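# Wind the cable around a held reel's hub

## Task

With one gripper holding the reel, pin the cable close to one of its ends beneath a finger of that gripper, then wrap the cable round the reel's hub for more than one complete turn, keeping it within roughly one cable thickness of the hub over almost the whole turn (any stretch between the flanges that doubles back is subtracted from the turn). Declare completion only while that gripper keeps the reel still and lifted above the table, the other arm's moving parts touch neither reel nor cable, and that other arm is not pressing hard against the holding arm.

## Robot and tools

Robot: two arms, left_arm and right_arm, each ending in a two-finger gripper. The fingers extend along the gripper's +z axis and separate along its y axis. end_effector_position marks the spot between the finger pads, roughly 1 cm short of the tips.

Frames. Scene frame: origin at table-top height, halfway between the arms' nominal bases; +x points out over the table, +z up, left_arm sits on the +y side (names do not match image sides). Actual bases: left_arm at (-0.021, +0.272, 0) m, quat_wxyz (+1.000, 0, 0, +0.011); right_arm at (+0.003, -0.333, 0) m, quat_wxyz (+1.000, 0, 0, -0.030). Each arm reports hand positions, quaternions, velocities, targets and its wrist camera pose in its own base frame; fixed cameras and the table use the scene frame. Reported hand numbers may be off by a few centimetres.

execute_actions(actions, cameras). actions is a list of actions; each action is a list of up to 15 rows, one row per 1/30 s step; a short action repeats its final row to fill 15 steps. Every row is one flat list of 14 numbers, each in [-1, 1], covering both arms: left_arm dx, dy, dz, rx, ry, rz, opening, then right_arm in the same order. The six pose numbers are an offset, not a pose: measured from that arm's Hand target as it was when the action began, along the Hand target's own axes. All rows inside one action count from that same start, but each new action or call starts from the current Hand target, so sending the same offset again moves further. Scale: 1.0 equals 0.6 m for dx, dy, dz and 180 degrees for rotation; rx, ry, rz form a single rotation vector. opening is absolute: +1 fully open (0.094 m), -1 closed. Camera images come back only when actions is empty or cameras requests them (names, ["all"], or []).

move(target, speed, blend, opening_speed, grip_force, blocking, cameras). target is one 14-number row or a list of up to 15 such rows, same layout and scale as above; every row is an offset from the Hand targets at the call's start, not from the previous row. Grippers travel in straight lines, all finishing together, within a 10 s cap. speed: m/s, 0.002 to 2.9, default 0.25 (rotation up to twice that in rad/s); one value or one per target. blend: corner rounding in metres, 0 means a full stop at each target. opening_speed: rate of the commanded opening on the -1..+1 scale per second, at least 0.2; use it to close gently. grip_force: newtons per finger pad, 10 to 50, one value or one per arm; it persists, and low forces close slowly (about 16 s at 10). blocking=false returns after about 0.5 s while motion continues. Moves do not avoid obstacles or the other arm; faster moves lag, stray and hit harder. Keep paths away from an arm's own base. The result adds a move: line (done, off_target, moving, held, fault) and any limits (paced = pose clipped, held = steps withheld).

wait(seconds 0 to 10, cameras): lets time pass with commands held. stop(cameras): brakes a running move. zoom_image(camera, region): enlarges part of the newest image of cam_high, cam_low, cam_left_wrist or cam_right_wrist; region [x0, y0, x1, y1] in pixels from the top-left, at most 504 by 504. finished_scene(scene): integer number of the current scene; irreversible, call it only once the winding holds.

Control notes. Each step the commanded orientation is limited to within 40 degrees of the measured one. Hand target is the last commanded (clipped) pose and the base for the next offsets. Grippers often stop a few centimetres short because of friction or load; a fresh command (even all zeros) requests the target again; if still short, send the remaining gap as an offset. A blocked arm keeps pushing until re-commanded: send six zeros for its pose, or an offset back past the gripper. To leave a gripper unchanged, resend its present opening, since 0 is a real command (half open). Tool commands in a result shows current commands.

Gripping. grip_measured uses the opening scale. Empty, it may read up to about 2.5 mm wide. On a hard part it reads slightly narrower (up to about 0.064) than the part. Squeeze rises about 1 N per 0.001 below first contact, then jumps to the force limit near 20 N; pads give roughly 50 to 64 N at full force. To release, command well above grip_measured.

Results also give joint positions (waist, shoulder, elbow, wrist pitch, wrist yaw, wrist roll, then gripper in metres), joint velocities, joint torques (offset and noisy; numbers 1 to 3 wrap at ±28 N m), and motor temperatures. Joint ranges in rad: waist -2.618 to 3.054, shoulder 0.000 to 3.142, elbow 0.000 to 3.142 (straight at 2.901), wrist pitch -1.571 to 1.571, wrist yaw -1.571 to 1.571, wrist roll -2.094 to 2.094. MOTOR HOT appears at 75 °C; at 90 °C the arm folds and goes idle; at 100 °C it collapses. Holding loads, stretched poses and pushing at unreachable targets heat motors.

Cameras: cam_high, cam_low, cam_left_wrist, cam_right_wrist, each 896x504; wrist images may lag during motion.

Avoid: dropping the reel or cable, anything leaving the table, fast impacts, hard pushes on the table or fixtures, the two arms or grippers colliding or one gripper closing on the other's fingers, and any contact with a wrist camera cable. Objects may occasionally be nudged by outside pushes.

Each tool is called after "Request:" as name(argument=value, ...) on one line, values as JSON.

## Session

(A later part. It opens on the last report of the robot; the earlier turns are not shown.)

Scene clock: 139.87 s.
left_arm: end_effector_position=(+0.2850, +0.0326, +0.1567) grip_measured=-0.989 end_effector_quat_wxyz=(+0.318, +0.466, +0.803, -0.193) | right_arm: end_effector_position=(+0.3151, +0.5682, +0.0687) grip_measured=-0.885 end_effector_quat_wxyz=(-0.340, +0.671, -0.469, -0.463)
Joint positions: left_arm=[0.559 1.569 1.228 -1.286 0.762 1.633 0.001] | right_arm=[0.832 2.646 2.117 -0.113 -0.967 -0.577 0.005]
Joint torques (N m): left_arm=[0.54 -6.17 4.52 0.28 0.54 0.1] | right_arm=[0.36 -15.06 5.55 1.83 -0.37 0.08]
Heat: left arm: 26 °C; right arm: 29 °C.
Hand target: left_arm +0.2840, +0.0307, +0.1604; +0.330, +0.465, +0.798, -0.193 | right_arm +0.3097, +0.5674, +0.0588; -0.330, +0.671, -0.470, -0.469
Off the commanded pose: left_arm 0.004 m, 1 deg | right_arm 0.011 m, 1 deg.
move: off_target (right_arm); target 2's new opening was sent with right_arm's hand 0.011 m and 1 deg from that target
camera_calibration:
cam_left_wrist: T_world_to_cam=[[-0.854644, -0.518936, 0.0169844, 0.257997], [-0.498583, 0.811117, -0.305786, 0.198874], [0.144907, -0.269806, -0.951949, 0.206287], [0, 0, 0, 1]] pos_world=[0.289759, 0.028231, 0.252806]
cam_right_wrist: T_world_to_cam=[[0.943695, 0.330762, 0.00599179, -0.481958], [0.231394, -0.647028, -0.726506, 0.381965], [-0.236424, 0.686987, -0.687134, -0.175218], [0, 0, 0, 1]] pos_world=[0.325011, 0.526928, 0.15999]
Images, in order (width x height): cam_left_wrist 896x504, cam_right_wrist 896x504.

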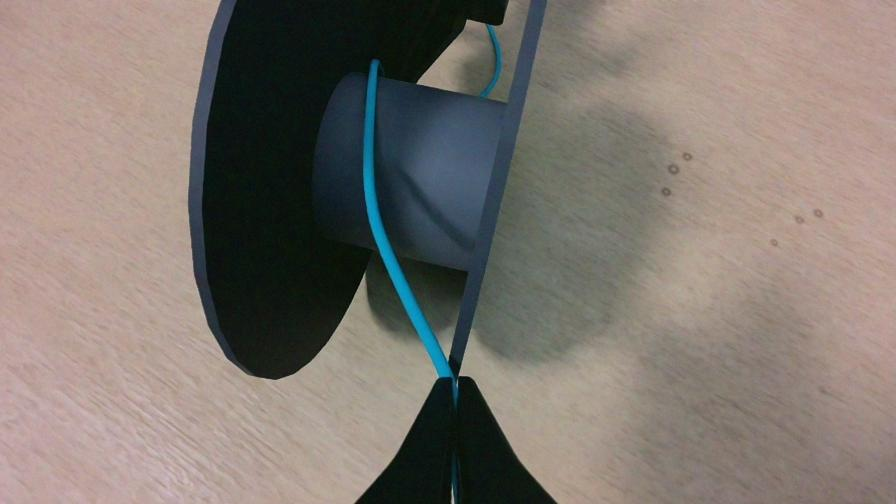

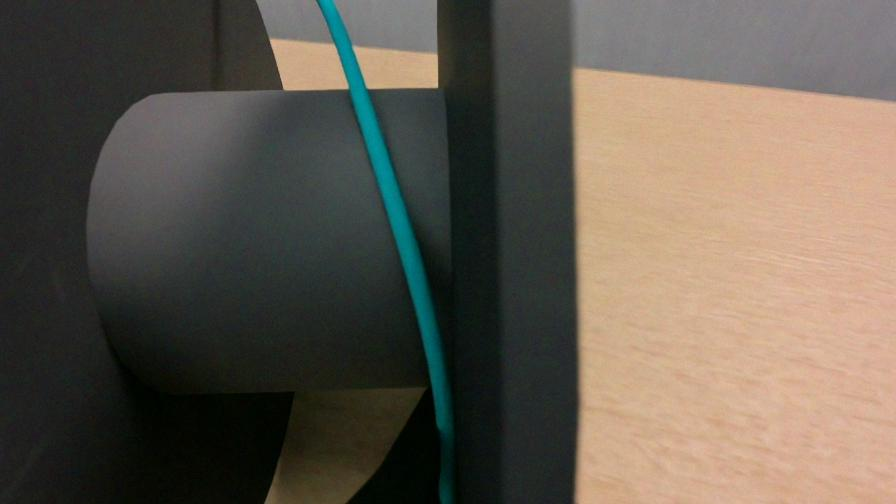

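Request:
move(target=[[0,0,0,0,0,0,-1,0,0,0,0,0,0,-1],[0,0,0,0,0,0,-0.4,0,0,0,0,0,0,-1],[-0.177,0,-0.31,0,0,0,-0.4,0,0,0,0,0,0,-1]], speed=0.12, opening_speed=0.5, cameras=["all"])

Scene clock: 150.40 s.
left_arm: end_effector_position=(+0.2586, +0.0838, +0.3558) grip_measured=-0.401 end_effector_quat_wxyz=(+0.435, +0.366, +0.823, +0.021) | right_arm: end_effector_position=(+0.3151, +0.5682, +0.0687) grip_measured=-0.886 end_effector_quat_wxyz=(-0.340, +0.671, -0.469, -0.463)
Joint positions: left_arm=[0.811 1.33 1.758 -1.553 0.812 1.454 0.028] | right_arm=[0.832 2.646 2.117 -0.113 -0.967 -0.577 0.005]
Joint torques (N m): left_arm=[0.64 -3.3 6.56 0.9 0.58 -0.08] | right_arm=[0.31 -15.06 5.6 1.8 -0.38 0.07]
Motor temperatures (°C): left_arm=[20 26 22 21 20 19 19] | right_arm=[22 33 27 24 23 18 21]
Heat: left arm: 26 °C; right arm: 33 °C.
Hand target: left_arm +0.2565, +0.0796, +0.3671; +0.330, +0.465, +0.799, -0.193 | right_arm +0.3097, +0.5674, +0.0588; -0.330, +0.671, -0.470, -0.469
Off the commanded pose: left_arm 0.012 m, 30 deg | right_arm 0.011 m, 1 deg.
joint sent to its limit (left arm) — joint 4 (wrist pitch), lower limit. The joint targets are off in orientation, not in position.
move: off_target (left_arm, right_arm)
camera_calibration:
cam_left_wrist: T_world_to_cam=[[-0.560247, -0.752352, -0.34654, 0.331476], [-0.65558, 0.658455, -0.369665, 0.281162], [0.506299, 0.0200809, -0.862124, 0.263704], [0, 0, 0, 1]] pos_world=[0.236519, 0.0589585, 0.446151]
cam_right_wrist: T_world_to_cam=[[0.943695, 0.330762, 0.00599179, -0.481958], [0.231394, -0.647028, -0.726506, 0.381965], [-0.236424, 0.686987, -0.687134, -0.175218], [0, 0, 0, 1]] pos_world=[0.325011, 0.526928, 0.15999]

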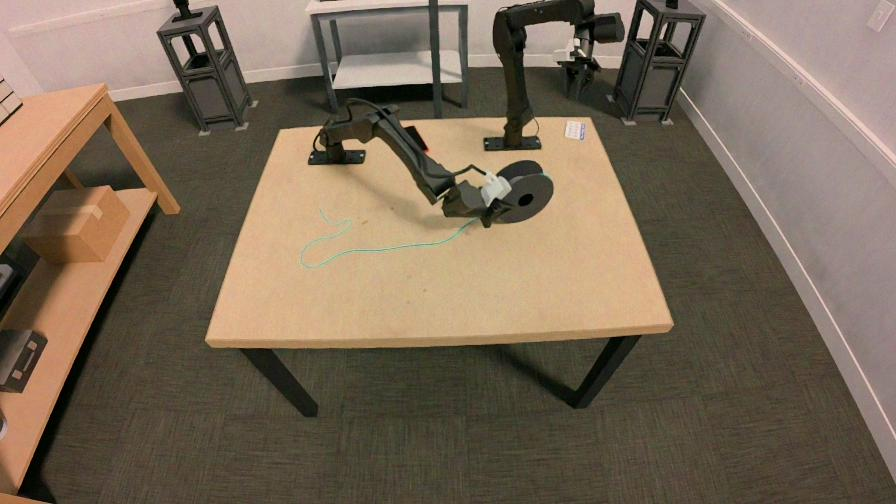

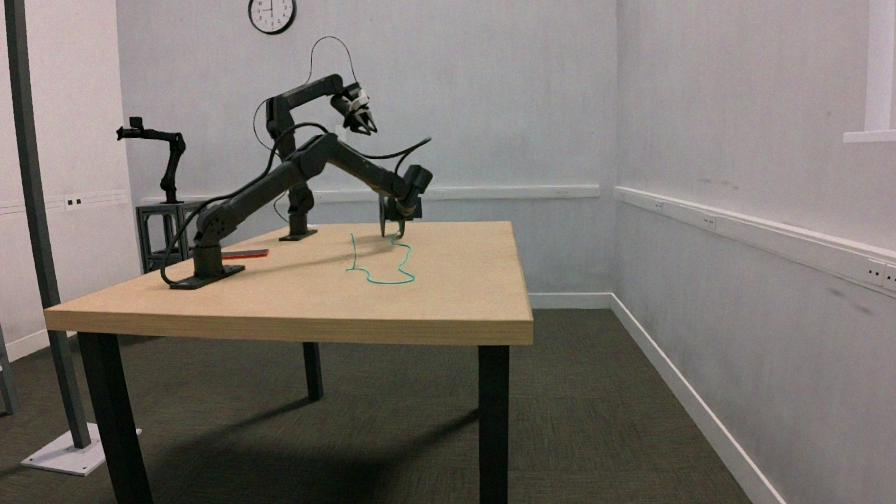

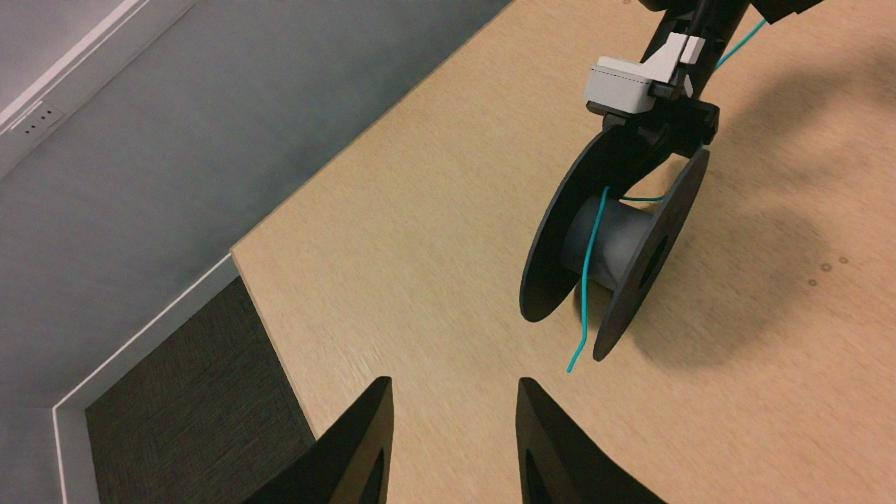

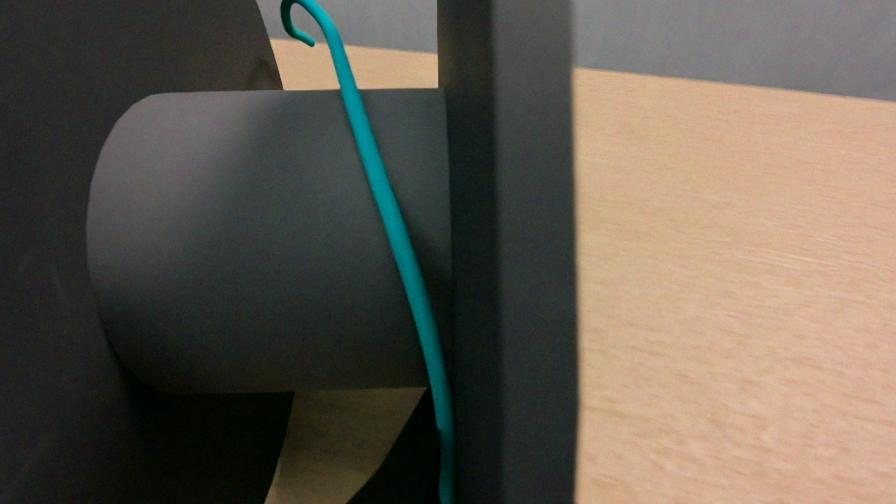

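Request:
move(target=[[0,0,0,0,0,0,-0.4,-0.235,0,-0.0855,0,0,0,-1],[0,0,0,0,0,0,-0.4,-0.065,0.056,-0.51,0.2395,-0.3927,0.4913,-1]], speed=0.25, cameras=["all"])

Scene clock: 157.60 s.
left_arm: end_effector_position=(+0.2587, +0.0836, +0.3560) grip_measured=-0.401 end_effector_quat_wxyz=(+0.436, +0.365, +0.822, +0.020) | right_arm: end_effector_position=(+0.3687, +0.3034, +0.1627) grip_measured=-0.886 end_effector_quat_wxyz=(+0.282, +0.322, +0.672, +0.604)
Joint positions: left_arm=[0.811 1.33 1.758 -1.553 0.814 1.453 0.028] | right_arm=[0.686 1.727 0.641 0.975 -0.001 1.58 0.005]
Joint torques (N m): left_arm=[0.66 -3.25 6.39 0.95 0.62 -0.09] | right_arm=[-0.14 -11.55 5.53 3.07 0.21 -0.08]
Heat: left arm: 26 °C; right arm: 33 °C.
Hand target: left_arm +0.2565, +0.0796, +0.3671; +0.330, +0.465, +0.799, -0.193 | right_arm +0.3710, +0.2982, +0.2004; +0.311, +0.310, +0.635, +0.635
Off the commanded pose: left_arm 0.012 m, 30 deg | right_arm 0.038 m, 7 deg.
joint sent to its limit (left arm) — joint 4 (wrist pitch), lower limit. The joint targets are off in orientation, not in position.
move: off_target (left_arm, right_arm)
camera_calibration:
cam_left_wrist: T_world_to_cam=[[-0.559879, -0.753202, -0.345285, 0.331037], [-0.655344, 0.657538, -0.37171, 0.28225], [0.507011, 0.018168, -0.861748, 0.263687], [0, 0, 0, 1]] pos_world=[0.236619, 0.0589574, 0.446449]
cam_right_wrist: T_world_to_cam=[[-0.0964206, -0.0462686, -0.994265, 0.215189], [-0.886121, 0.458933, 0.0645765, 0.214305], [0.453313, 0.887266, -0.0852501, -0.32902], [0, 0, 0, 1]] pos_world=[0.359797, 0.203533, 0.172066]

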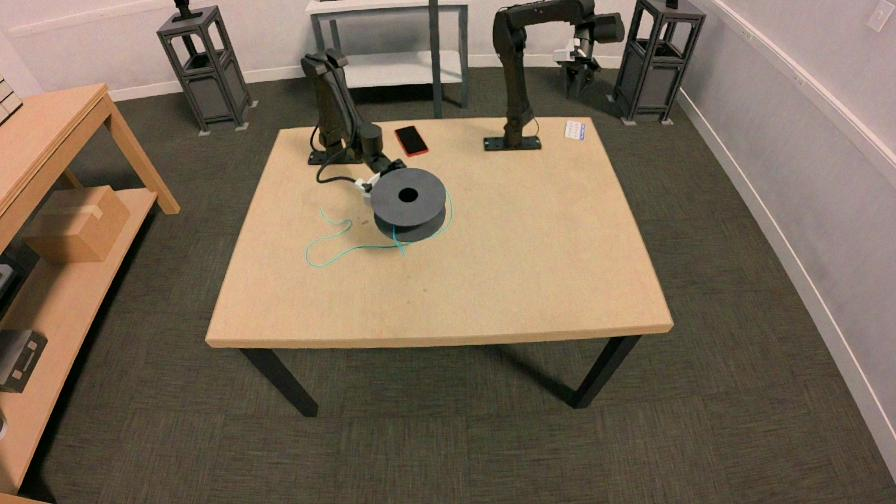

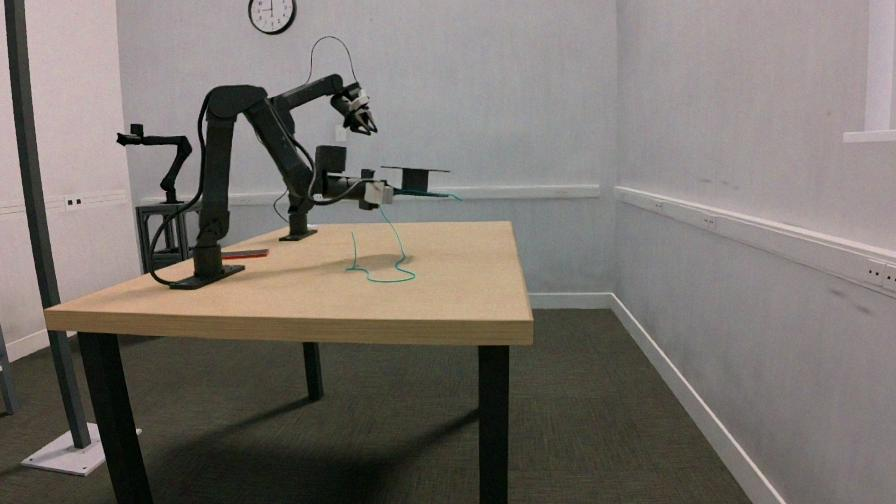

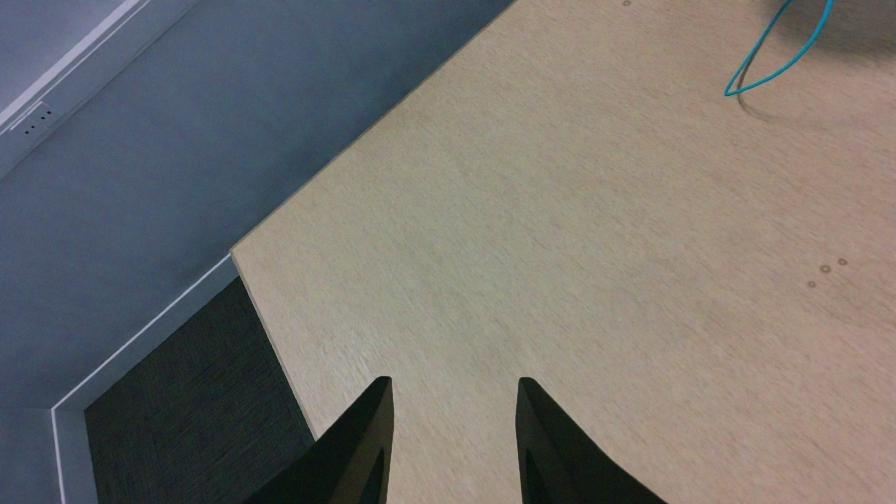

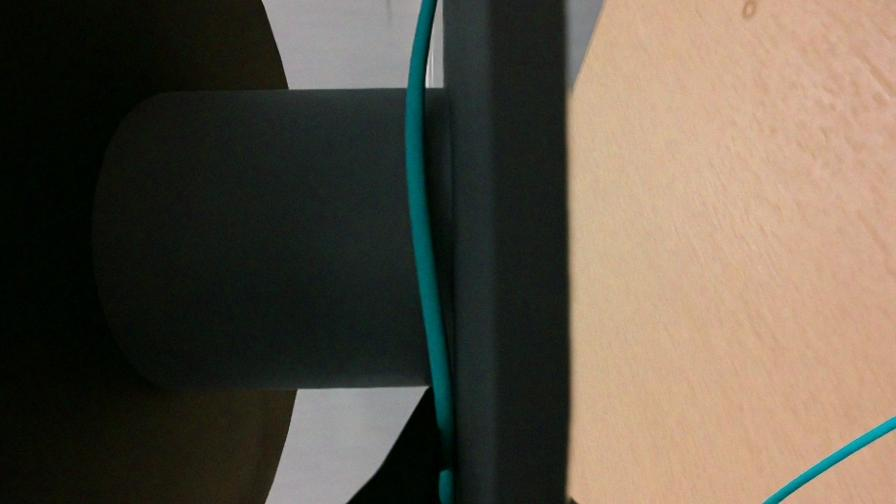

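Request:
move(target=[0,0,0,0,0,0,-0.4,0,-0.175,0,0.12,0,0,-1], speed=0.08, cameras=["all"])

Request:
zoom_image(camera="cam_low", region=[320, 150, 500, 300])

Scene clock: 161.87 s.
left_arm: end_effector_position=(+0.2587, +0.0836, +0.3560) grip_measured=-0.401 end_effector_quat_wxyz=(+0.436, +0.365, +0.822, +0.020) | right_arm: end_effector_position=(+0.3524, +0.2899, +0.0677) grip_measured=-0.886 end_effector_quat_wxyz=(+0.218, +0.372, +0.769, +0.471)
Joint positions: left_arm=[0.811 1.33 1.758 -1.553 0.814 1.453 0.028] | right_arm=[0.686 1.772 0.653 0.641 0 1.588 0.005]
Joint torques (N m): left_arm=[0.35 -3.21 6.54 0.95 0.57 -0.06] | right_arm=[-0.29 -7.69 8.36 2.97 0.22 -0.1]
Heat: left arm: 25 °C; right arm: 33 °C.
Hand target: left_arm +0.2565, +0.0796, +0.3671; +0.330, +0.465, +0.799, -0.193 | right_arm +0.3712, +0.2981, +0.0956; +0.248, +0.363, +0.743, +0.505
Off the commanded pose: left_arm 0.012 m, 30 deg | right_arm 0.034 m, 6 deg.
joint sent to its limit (left arm) — joint 4 (wrist pitch), lower limit. The joint targets are off in orientation, not in position.
move: off_target (left_arm, right_arm)
camera_calibration:
cam_left_wrist: T_world_to_cam=[[-0.559879, -0.753202, -0.345285, 0.331037], [-0.655344, 0.657538, -0.37171, 0.28225], [0.507011, 0.018168, -0.861748, 0.263687], [0, 0, 0, 1]] pos_world=[0.236619, 0.0589574, 0.446449]
cam_right_wrist: T_world_to_cam=[[-0.371799, -0.26201, -0.890571, 0.271023], [-0.844986, 0.492769, 0.207793, 0.178209], [0.384402, 0.829777, -0.404606, -0.255208], [0, 0, 0, 1]] pos_world=[0.349453, 0.194961, 0.101076]

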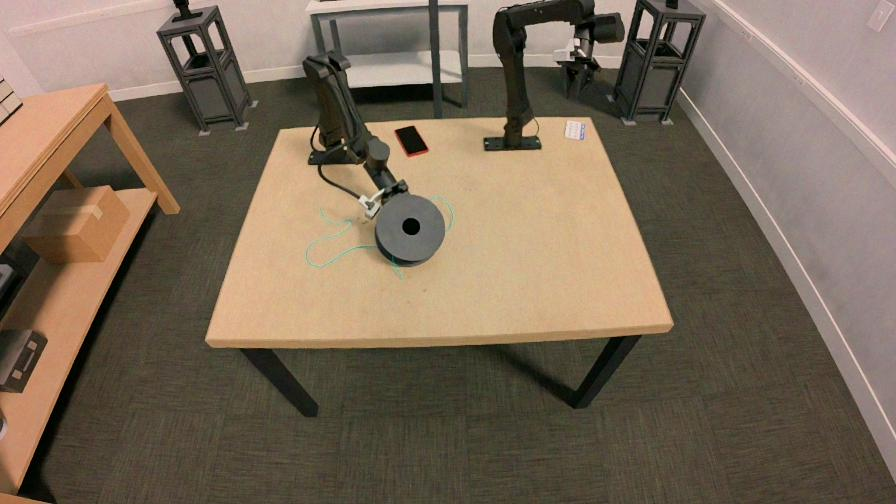

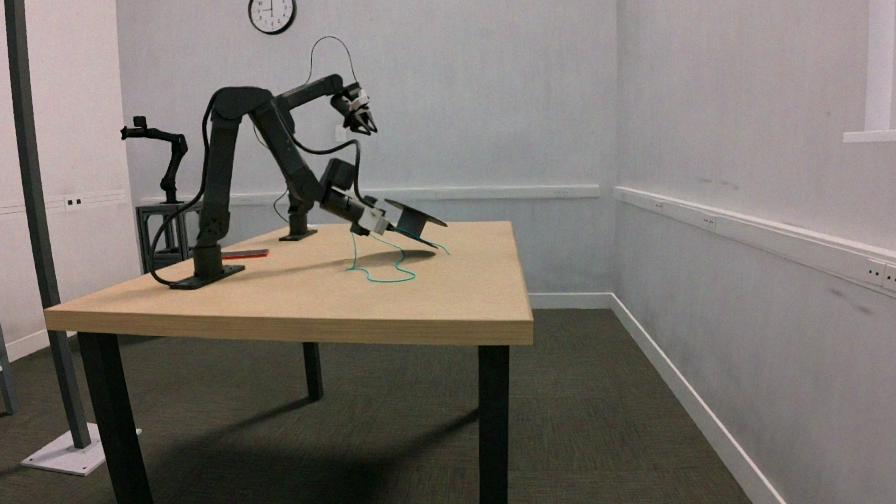

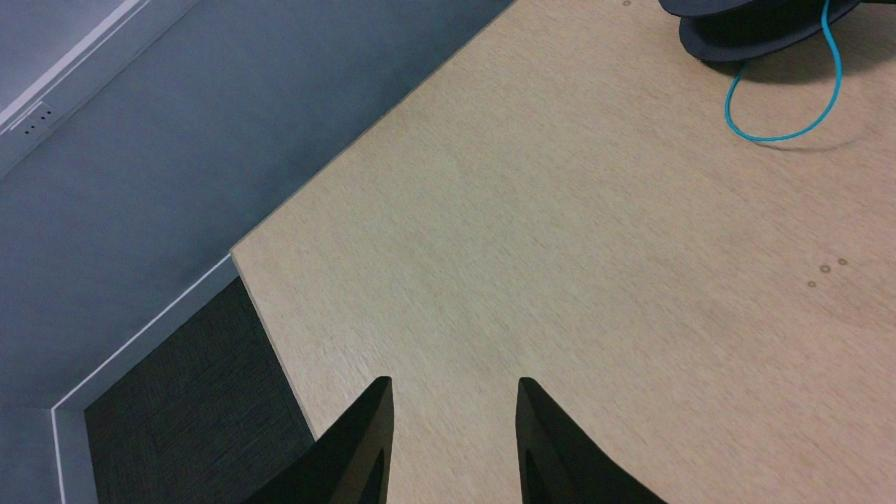

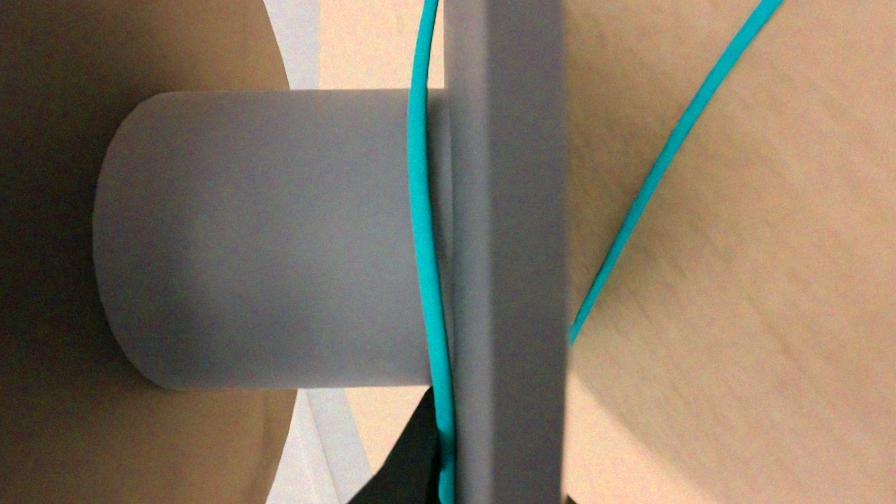

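Scaled by 2.800 from the camera's 896x504 image, which has a finer 1280x720 frame.

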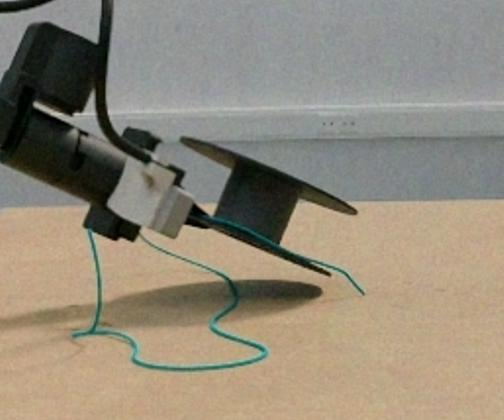

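Request:
move(target=[-0.04,-0.2175,0.66,-0.225,0.025,-0.2456,0,0,-0.031,0.0125,0,0,0,-1], speed=0.2, cameras=["all"])

Request:
zoom_image(camera="cam_low", region=[320, 150, 500, 300])

Scene clock: 167.30 s.
left_arm: end_effector_position=(+0.2804, -0.2349, +0.0917) grip_measured=-0.001 end_effector_quat_wxyz=(+0.322, +0.014, +0.947, +0.007) | right_arm: end_effector_position=(+0.3568, +0.2934, +0.0557) grip_measured=-0.886 end_effector_quat_wxyz=(+0.221, +0.371, +0.766, +0.477)
Joint positions: left_arm=[-0.948 1.588 1.009 -0.574 -0.522 -0.805 0.047] | right_arm=[0.686 1.843 0.653 0.726 0 1.588 0.005]
Joint torques (N m): left_arm=[-0.59 -5.2 8.12 1.12 -0.45 -0.08] | right_arm=[-0.31 -7.47 6.56 3.07 0.23 -0.08]
Motor temperatures (°C): left_arm=[20 25 23 21 20 19 19] | right_arm=[22 31 28 29 23 18 22]
Heat: left arm: 25 °C; right arm: 31 °C.
Hand target: left_arm +0.2888, -0.2429, +0.1036; +0.341, +0.005, +0.940, -0.001 | right_arm +0.3714, +0.2982, +0.0755; +0.247, +0.363, +0.743, +0.505
Off the commanded pose: left_arm 0.016 m, 3 deg | right_arm 0.025 m, 5 deg.
move: off_target (left_arm, right_arm)
camera_calibration:
cam_left_wrist: T_world_to_cam=[[0.00990295, -0.99968, -0.0232792, -0.235153], [-0.979174, -0.00497355, -0.202961, 0.32733], [0.20278, 0.0248043, -0.97891, 0.128316], [0, 0, 0, 1]] pos_world=[0.296822, -0.236632, 0.186571]
cam_right_wrist: T_world_to_cam=[[-0.361977, -0.253545, -0.897044, 0.257341], [-0.847166, 0.490989, 0.203074, 0.184157], [0.38895, 0.833453, -0.392522, -0.268048], [0, 0, 0, 1]] pos_world=[0.353421, 0.198234, 0.088234]

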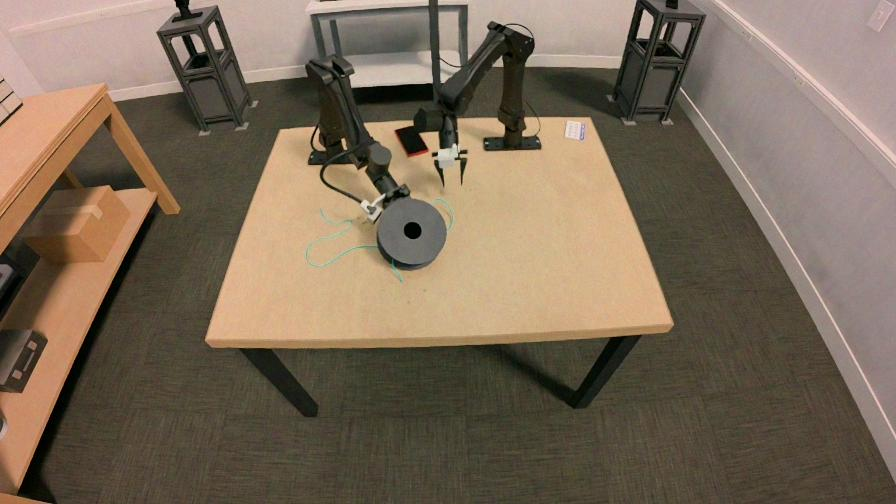

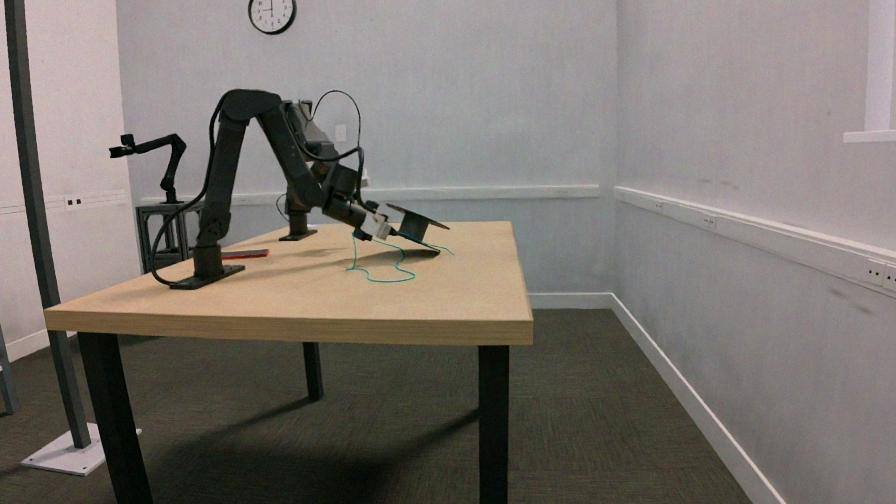

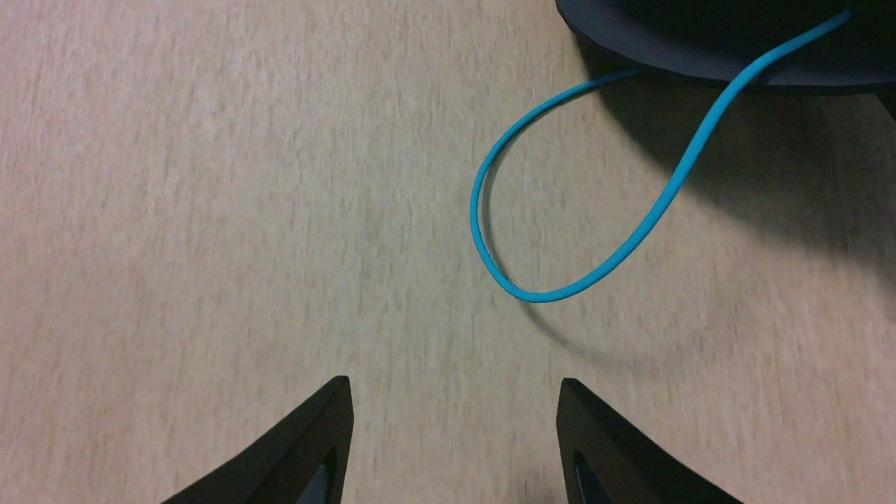

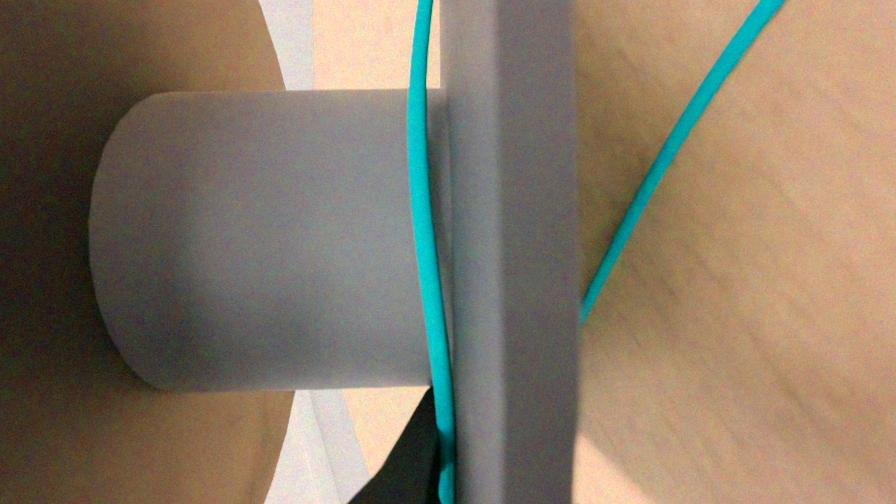

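Scaled by 2.800 from the camera's 896x504 image, which has a finer 1280x720 frame.

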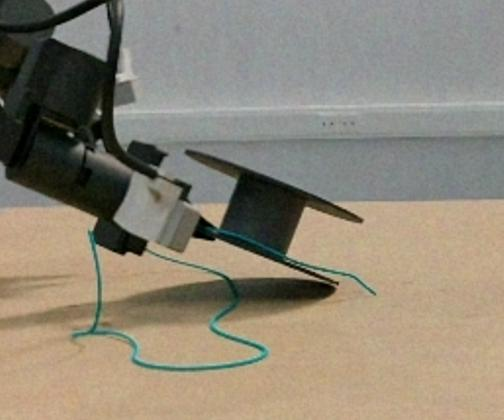

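Request:
move(target=[-0.018,-0.004,0.13,0,0,0,-0.4,0,0,0,0,0,0,-1], speed=0.12, cameras=["cam_left_wrist"])

Scene clock: 169.70 s.
left_arm: end_effector_position=(+0.3360, -0.2387, +0.0413) grip_measured=-0.398 end_effector_quat_wxyz=(+0.326, +0.010, +0.945, +0.008) | right_arm: end_effector_position=(+0.3568, +0.2934, +0.0557) grip_measured=-0.886 end_effector_quat_wxyz=(+0.221, +0.371, +0.766, +0.477)
Joint positions: left_arm=[-0.822 1.802 1.02 -0.306 -0.475 -0.681 0.028] | right_arm=[0.686 1.843 0.653 0.726 0 1.588 0.005]
Joint torques (N m): left_arm=[0.42 -6.52 7.62 1.27 -0.27 0.03] | right_arm=[-0.28 -7.45 6.56 3.07 0.22 -0.08]
Heat: left arm: 25 °C; right arm: 31 °C.
Hand target: left_arm +0.3472, -0.2456, +0.0507; +0.341, +0.005, +0.940, -0.001 | right_arm +0.3714, +0.2982, +0.0755; +0.247, +0.363, +0.743, +0.505
Off the commanded pose: left_arm 0.016 m, 2 deg | right_arm 0.025 m, 5 deg.
move: off_target (left_arm, right_arm)
camera_calibration:
cam_left_wrist: T_world_to_cam=[[0.017989, -0.999579, -0.0227541, -0.243361], [-0.977396, -0.012786, -0.211031, 0.369361], [0.210651, 0.026036, -0.977215, 0.0653462], [0, 0, 0, 1]] pos_world=[0.351624, -0.240237, 0.136266]
Images, in order (width x height): cam_left_wrist 896x504.

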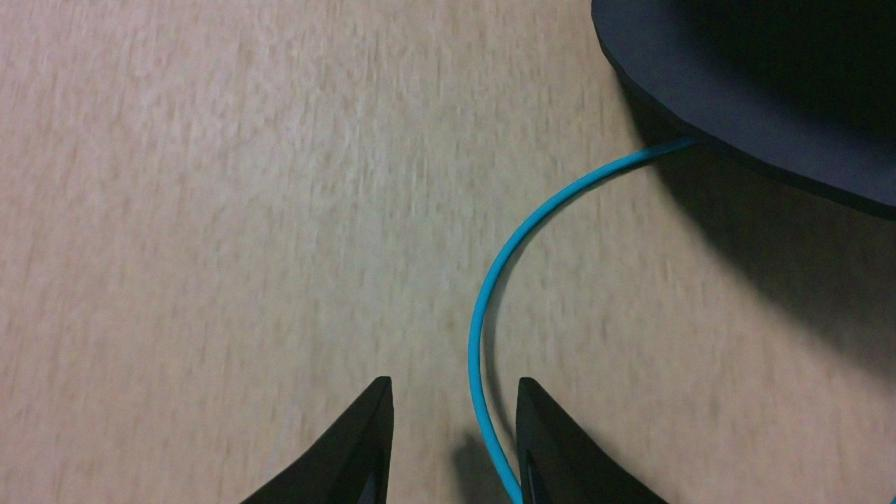

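Request:
move(target=[[0.002,-0.006,0.058,0,0,0,-0.4,0,0,0,0,0,0,-1],[0.002,-0.006,0.058,0,0,0,-1,0,0,0,0,0,0,-1]], speed=0.06, opening_speed=0.8, cameras=["cam_left_wrist"])

Scene clock: 172.70 s.
left_arm: end_effector_position=(+0.3601, -0.2504, +0.0205) grip_measured=-0.986 end_effector_quat_wxyz=(+0.335, +0.010, +0.942, -0.007) | right_arm: end_effector_position=(+0.3568, +0.2934, +0.0557) grip_measured=-0.886 end_effector_quat_wxyz=(+0.221, +0.371, +0.766, +0.477)
Joint positions: left_arm=[-0.789 1.91 1.05 -0.177 -0.449 -0.644 0.001] | right_arm=[0.686 1.843 0.653 0.726 0 1.588 0.005]
Joint torques (N m): left_arm=[0.69 -6.6 7.2 1.2 -0.33 0.08] | right_arm=[-0.31 -7.47 6.56 3.07 0.22 -0.09]
Heat: left arm: 25 °C; right arm: 31 °C.
Hand target: left_arm +0.3685, -0.2497, +0.0234; +0.341, +0.005, +0.940, -0.001 | right_arm +0.3714, +0.2982, +0.0755; +0.247, +0.363, +0.743, +0.505
Off the commanded pose: left_arm 0.009 m, 1 deg | right_arm 0.025 m, 5 deg.
move: off_target (right_arm); target 2's new opening was sent with left_arm's hand 0.012 m and 2 deg from that target
camera_calibration:
cam_left_wrist: T_world_to_cam=[[0.00918351, -0.999931, 0.00734215, -0.253614], [-0.973496, -0.0106182, -0.228457, 0.38794], [0.228519, -0.00504951, -0.973526, 0.026051], [0, 0, 0, 1]] pos_world=[0.374034, -0.249345, 0.115851]
Images, in order (width x height): cam_left_wrist 896x504.

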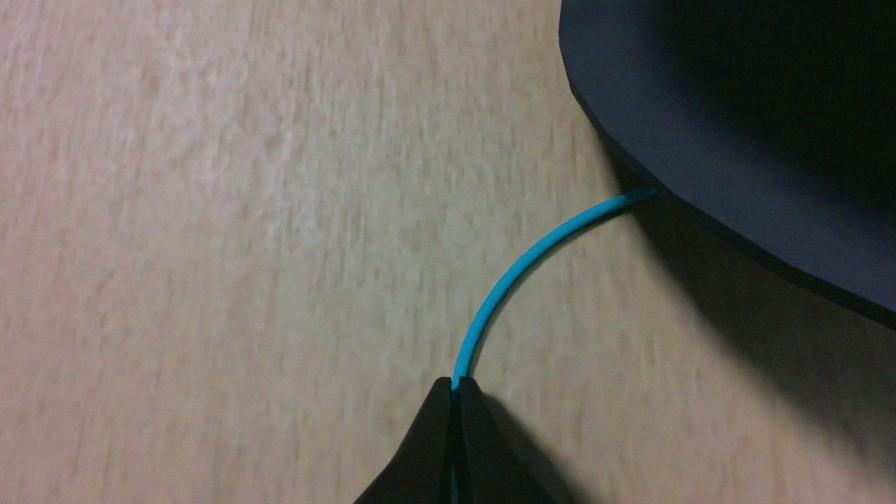

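Request:
move(target=[[0,0,0,0,0,0,-1,0,0,0,0,0,0,-0.84],[0.08,0.11,-0.13,0,0,0,-1,0,0,0,0,0,0,-0.84]], speed=0.08, opening_speed=0.5, cameras=["cam_left_wrist","cam_right_wrist","cam_low"])

Request:
zoom_image(camera="cam_low", region=[320, 150, 500, 300])

Scene clock: 176.47 s.
left_arm: end_effector_position=(+0.2875, -0.1913, +0.0520) grip_measured=-0.986 end_effector_quat_wxyz=(+0.341, +0.006, +0.940, -0.016) | right_arm: end_effector_position=(+0.3580, +0.2946, +0.0592) grip_measured=-0.840 end_effector_quat_wxyz=(+0.224, +0.369, +0.762, +0.483)
Joint positions: left_arm=[-0.826 1.5 0.713 -0.245 -0.464 -0.684 0.001] | right_arm=[0.686 1.843 0.653 0.741 0 1.588 0.007]
Joint torques (N m): left_arm=[-0.62 -6.19 4.33 0.97 -0.46 -0.11] | right_arm=[-0.35 -7.36 6.64 2.93 0.22 -0.09]
Heat: left arm: 25 °C; right arm: 31 °C.
Hand target: left_arm +0.2823, -0.1827, +0.0524; +0.341, +0.005, +0.940, -0.001 | right_arm +0.3715, +0.2981, +0.0755; +0.248, +0.363, +0.743, +0.505
Off the commanded pose: left_arm 0.010 m, 2 deg | right_arm 0.021 m, 4 deg.
move: off_target (right_arm)
camera_calibration:
cam_left_wrist: T_world_to_cam=[[0.0103476, -0.999591, 0.0266666, -0.195416], [-0.970632, -0.0164506, -0.240008, 0.323708], [0.240348, -0.0234, -0.970405, 0.0665059], [0, 0, 0, 1]] pos_world=[0.300239, -0.188455, 0.147441]
cam_right_wrist: T_world_to_cam=[[-0.351131, -0.244573, -0.90382, 0.255074], [-0.849731, 0.48867, 0.197883, 0.185941], [0.393273, 0.837487, -0.379409, -0.271628], [0, 0, 0, 1]] pos_world=[0.354388, 0.199005, 0.0906883]
Images, in order (width x height): cam_low 896x504, cam_left_wrist 896x504, cam_right_wrist 896x504.

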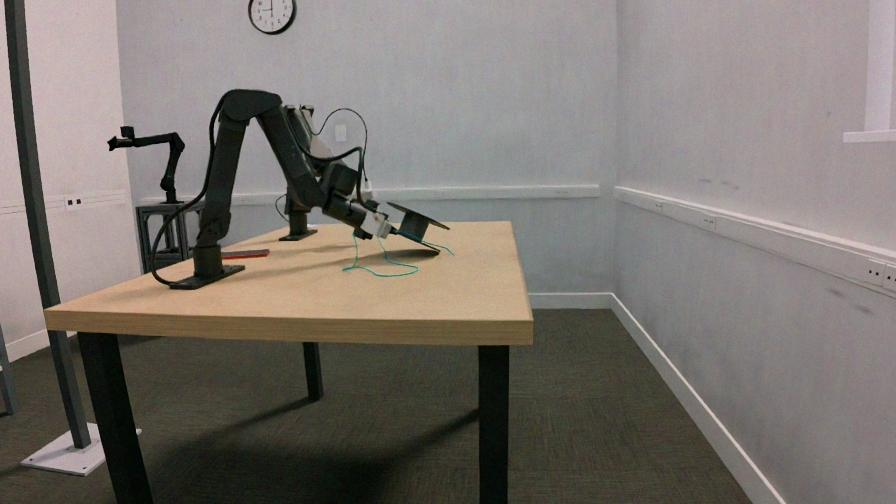

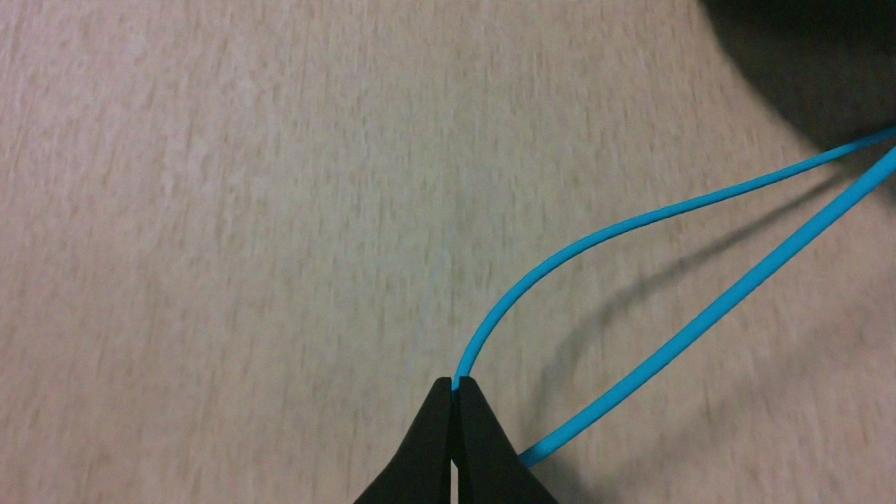

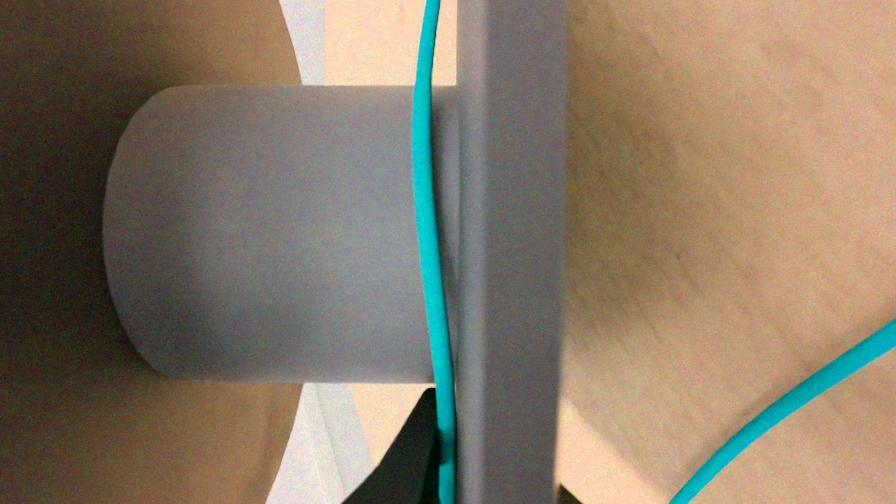

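Scaled by 2.800 from the camera's 896x504 image, which has a finer 1280x720 frame.

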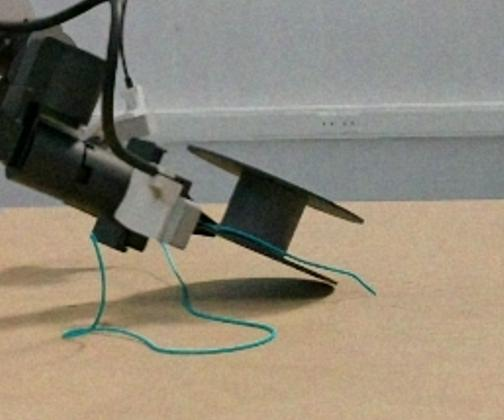

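Request:
move(target=[0.066,0.13,-0.055,0,0,0,-1,0,0,0,0,0,0,-0.84], speed=0.06, cameras=["cam_left_wrist","cam_right_wrist","cam_low"])

Request:
zoom_image(camera="cam_low", region=[320, 150, 500, 300])

Scene clock: 179.10 s.
left_arm: end_effector_position=(+0.2377, -0.1159, +0.0580) grip_measured=-0.986 end_effector_quat_wxyz=(+0.350, +0.003, +0.936, -0.021) | right_arm: end_effector_position=(+0.3575, +0.2953, +0.0592) grip_measured=-0.840 end_effector_quat_wxyz=(+0.222, +0.368, +0.762, +0.484)
Joint positions: left_arm=[-0.743 1.049 0.421 -0.347 -0.425 -0.604 0.001] | right_arm=[0.686 1.843 0.653 0.741 -0.005 1.588 0.007]
Joint torques (N m): left_arm=[0.72 -2.26 4.57 0.96 -0.29 0.08] | right_arm=[-0.32 -7.32 6.58 2.93 0.27 -0.08]
Heat: left arm: 25 °C; right arm: 31 °C.
Hand target: left_arm +0.2315, -0.1042, +0.0523; +0.341, +0.005, +0.940, -0.001 | right_arm +0.3714, +0.2981, +0.0755; +0.247, +0.363, +0.743, +0.505
Off the commanded pose: left_arm 0.014 m, 3 deg | right_arm 0.022 m, 4 deg.
move: off_target (left_arm, right_arm)
camera_calibration:
cam_left_wrist: T_world_to_cam=[[0.0113753, -0.999157, 0.039454, -0.120556], [-0.965512, -0.0212388, -0.259491, 0.277468], [0.26011, -0.0351415, -0.964939, 0.0796646], [0, 0, 0, 1]] pos_world=[0.248548, -0.111762, 0.153628]
cam_right_wrist: T_world_to_cam=[[-0.351239, -0.244617, -0.903766, 0.255162], [-0.851608, 0.484605, 0.199803, 0.186855], [0.389095, 0.839833, -0.37853, -0.271275], [0, 0, 0, 1]] pos_world=[0.354302, 0.199692, 0.090587]
Images, in order (width x height): cam_low 896x504, cam_left_wrist 896x504, cam_right_wrist 896x504.

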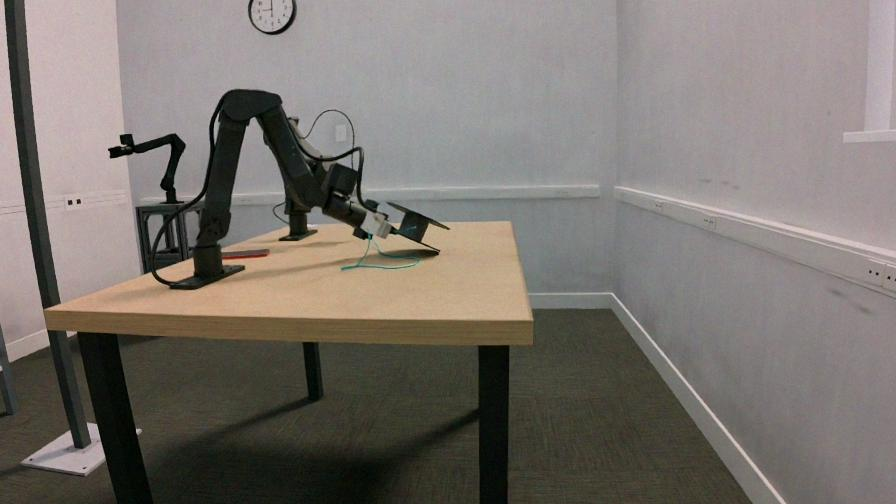

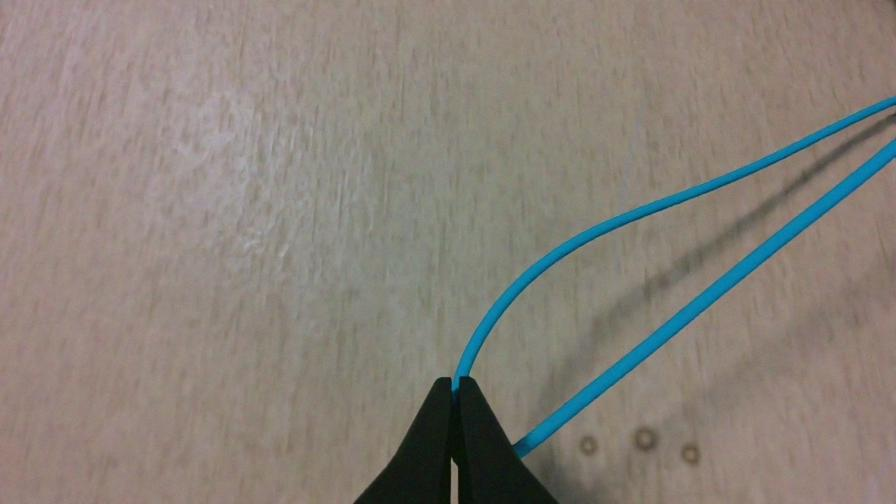

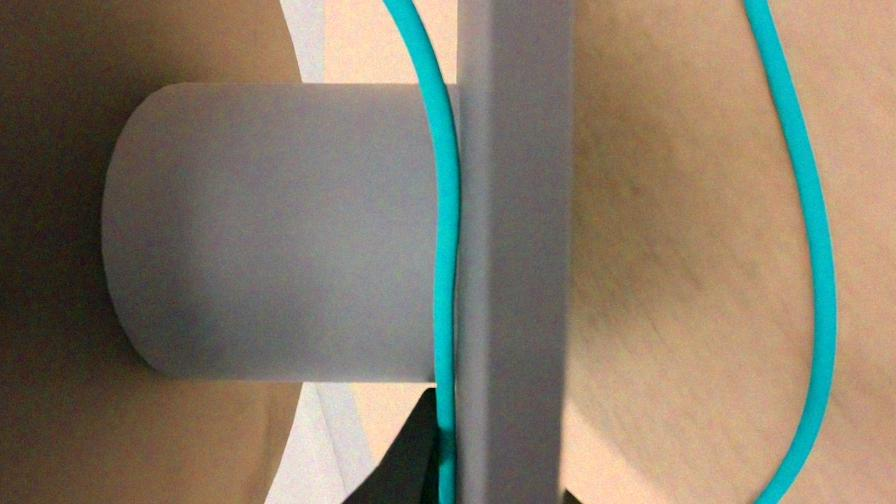

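Scaled by 2.800 from the camera's 896x504 image, which has a finer 1280x720 frame.

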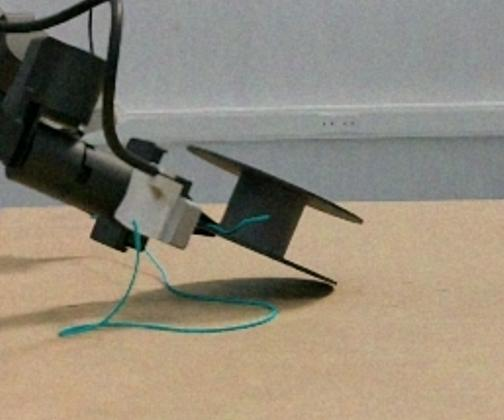

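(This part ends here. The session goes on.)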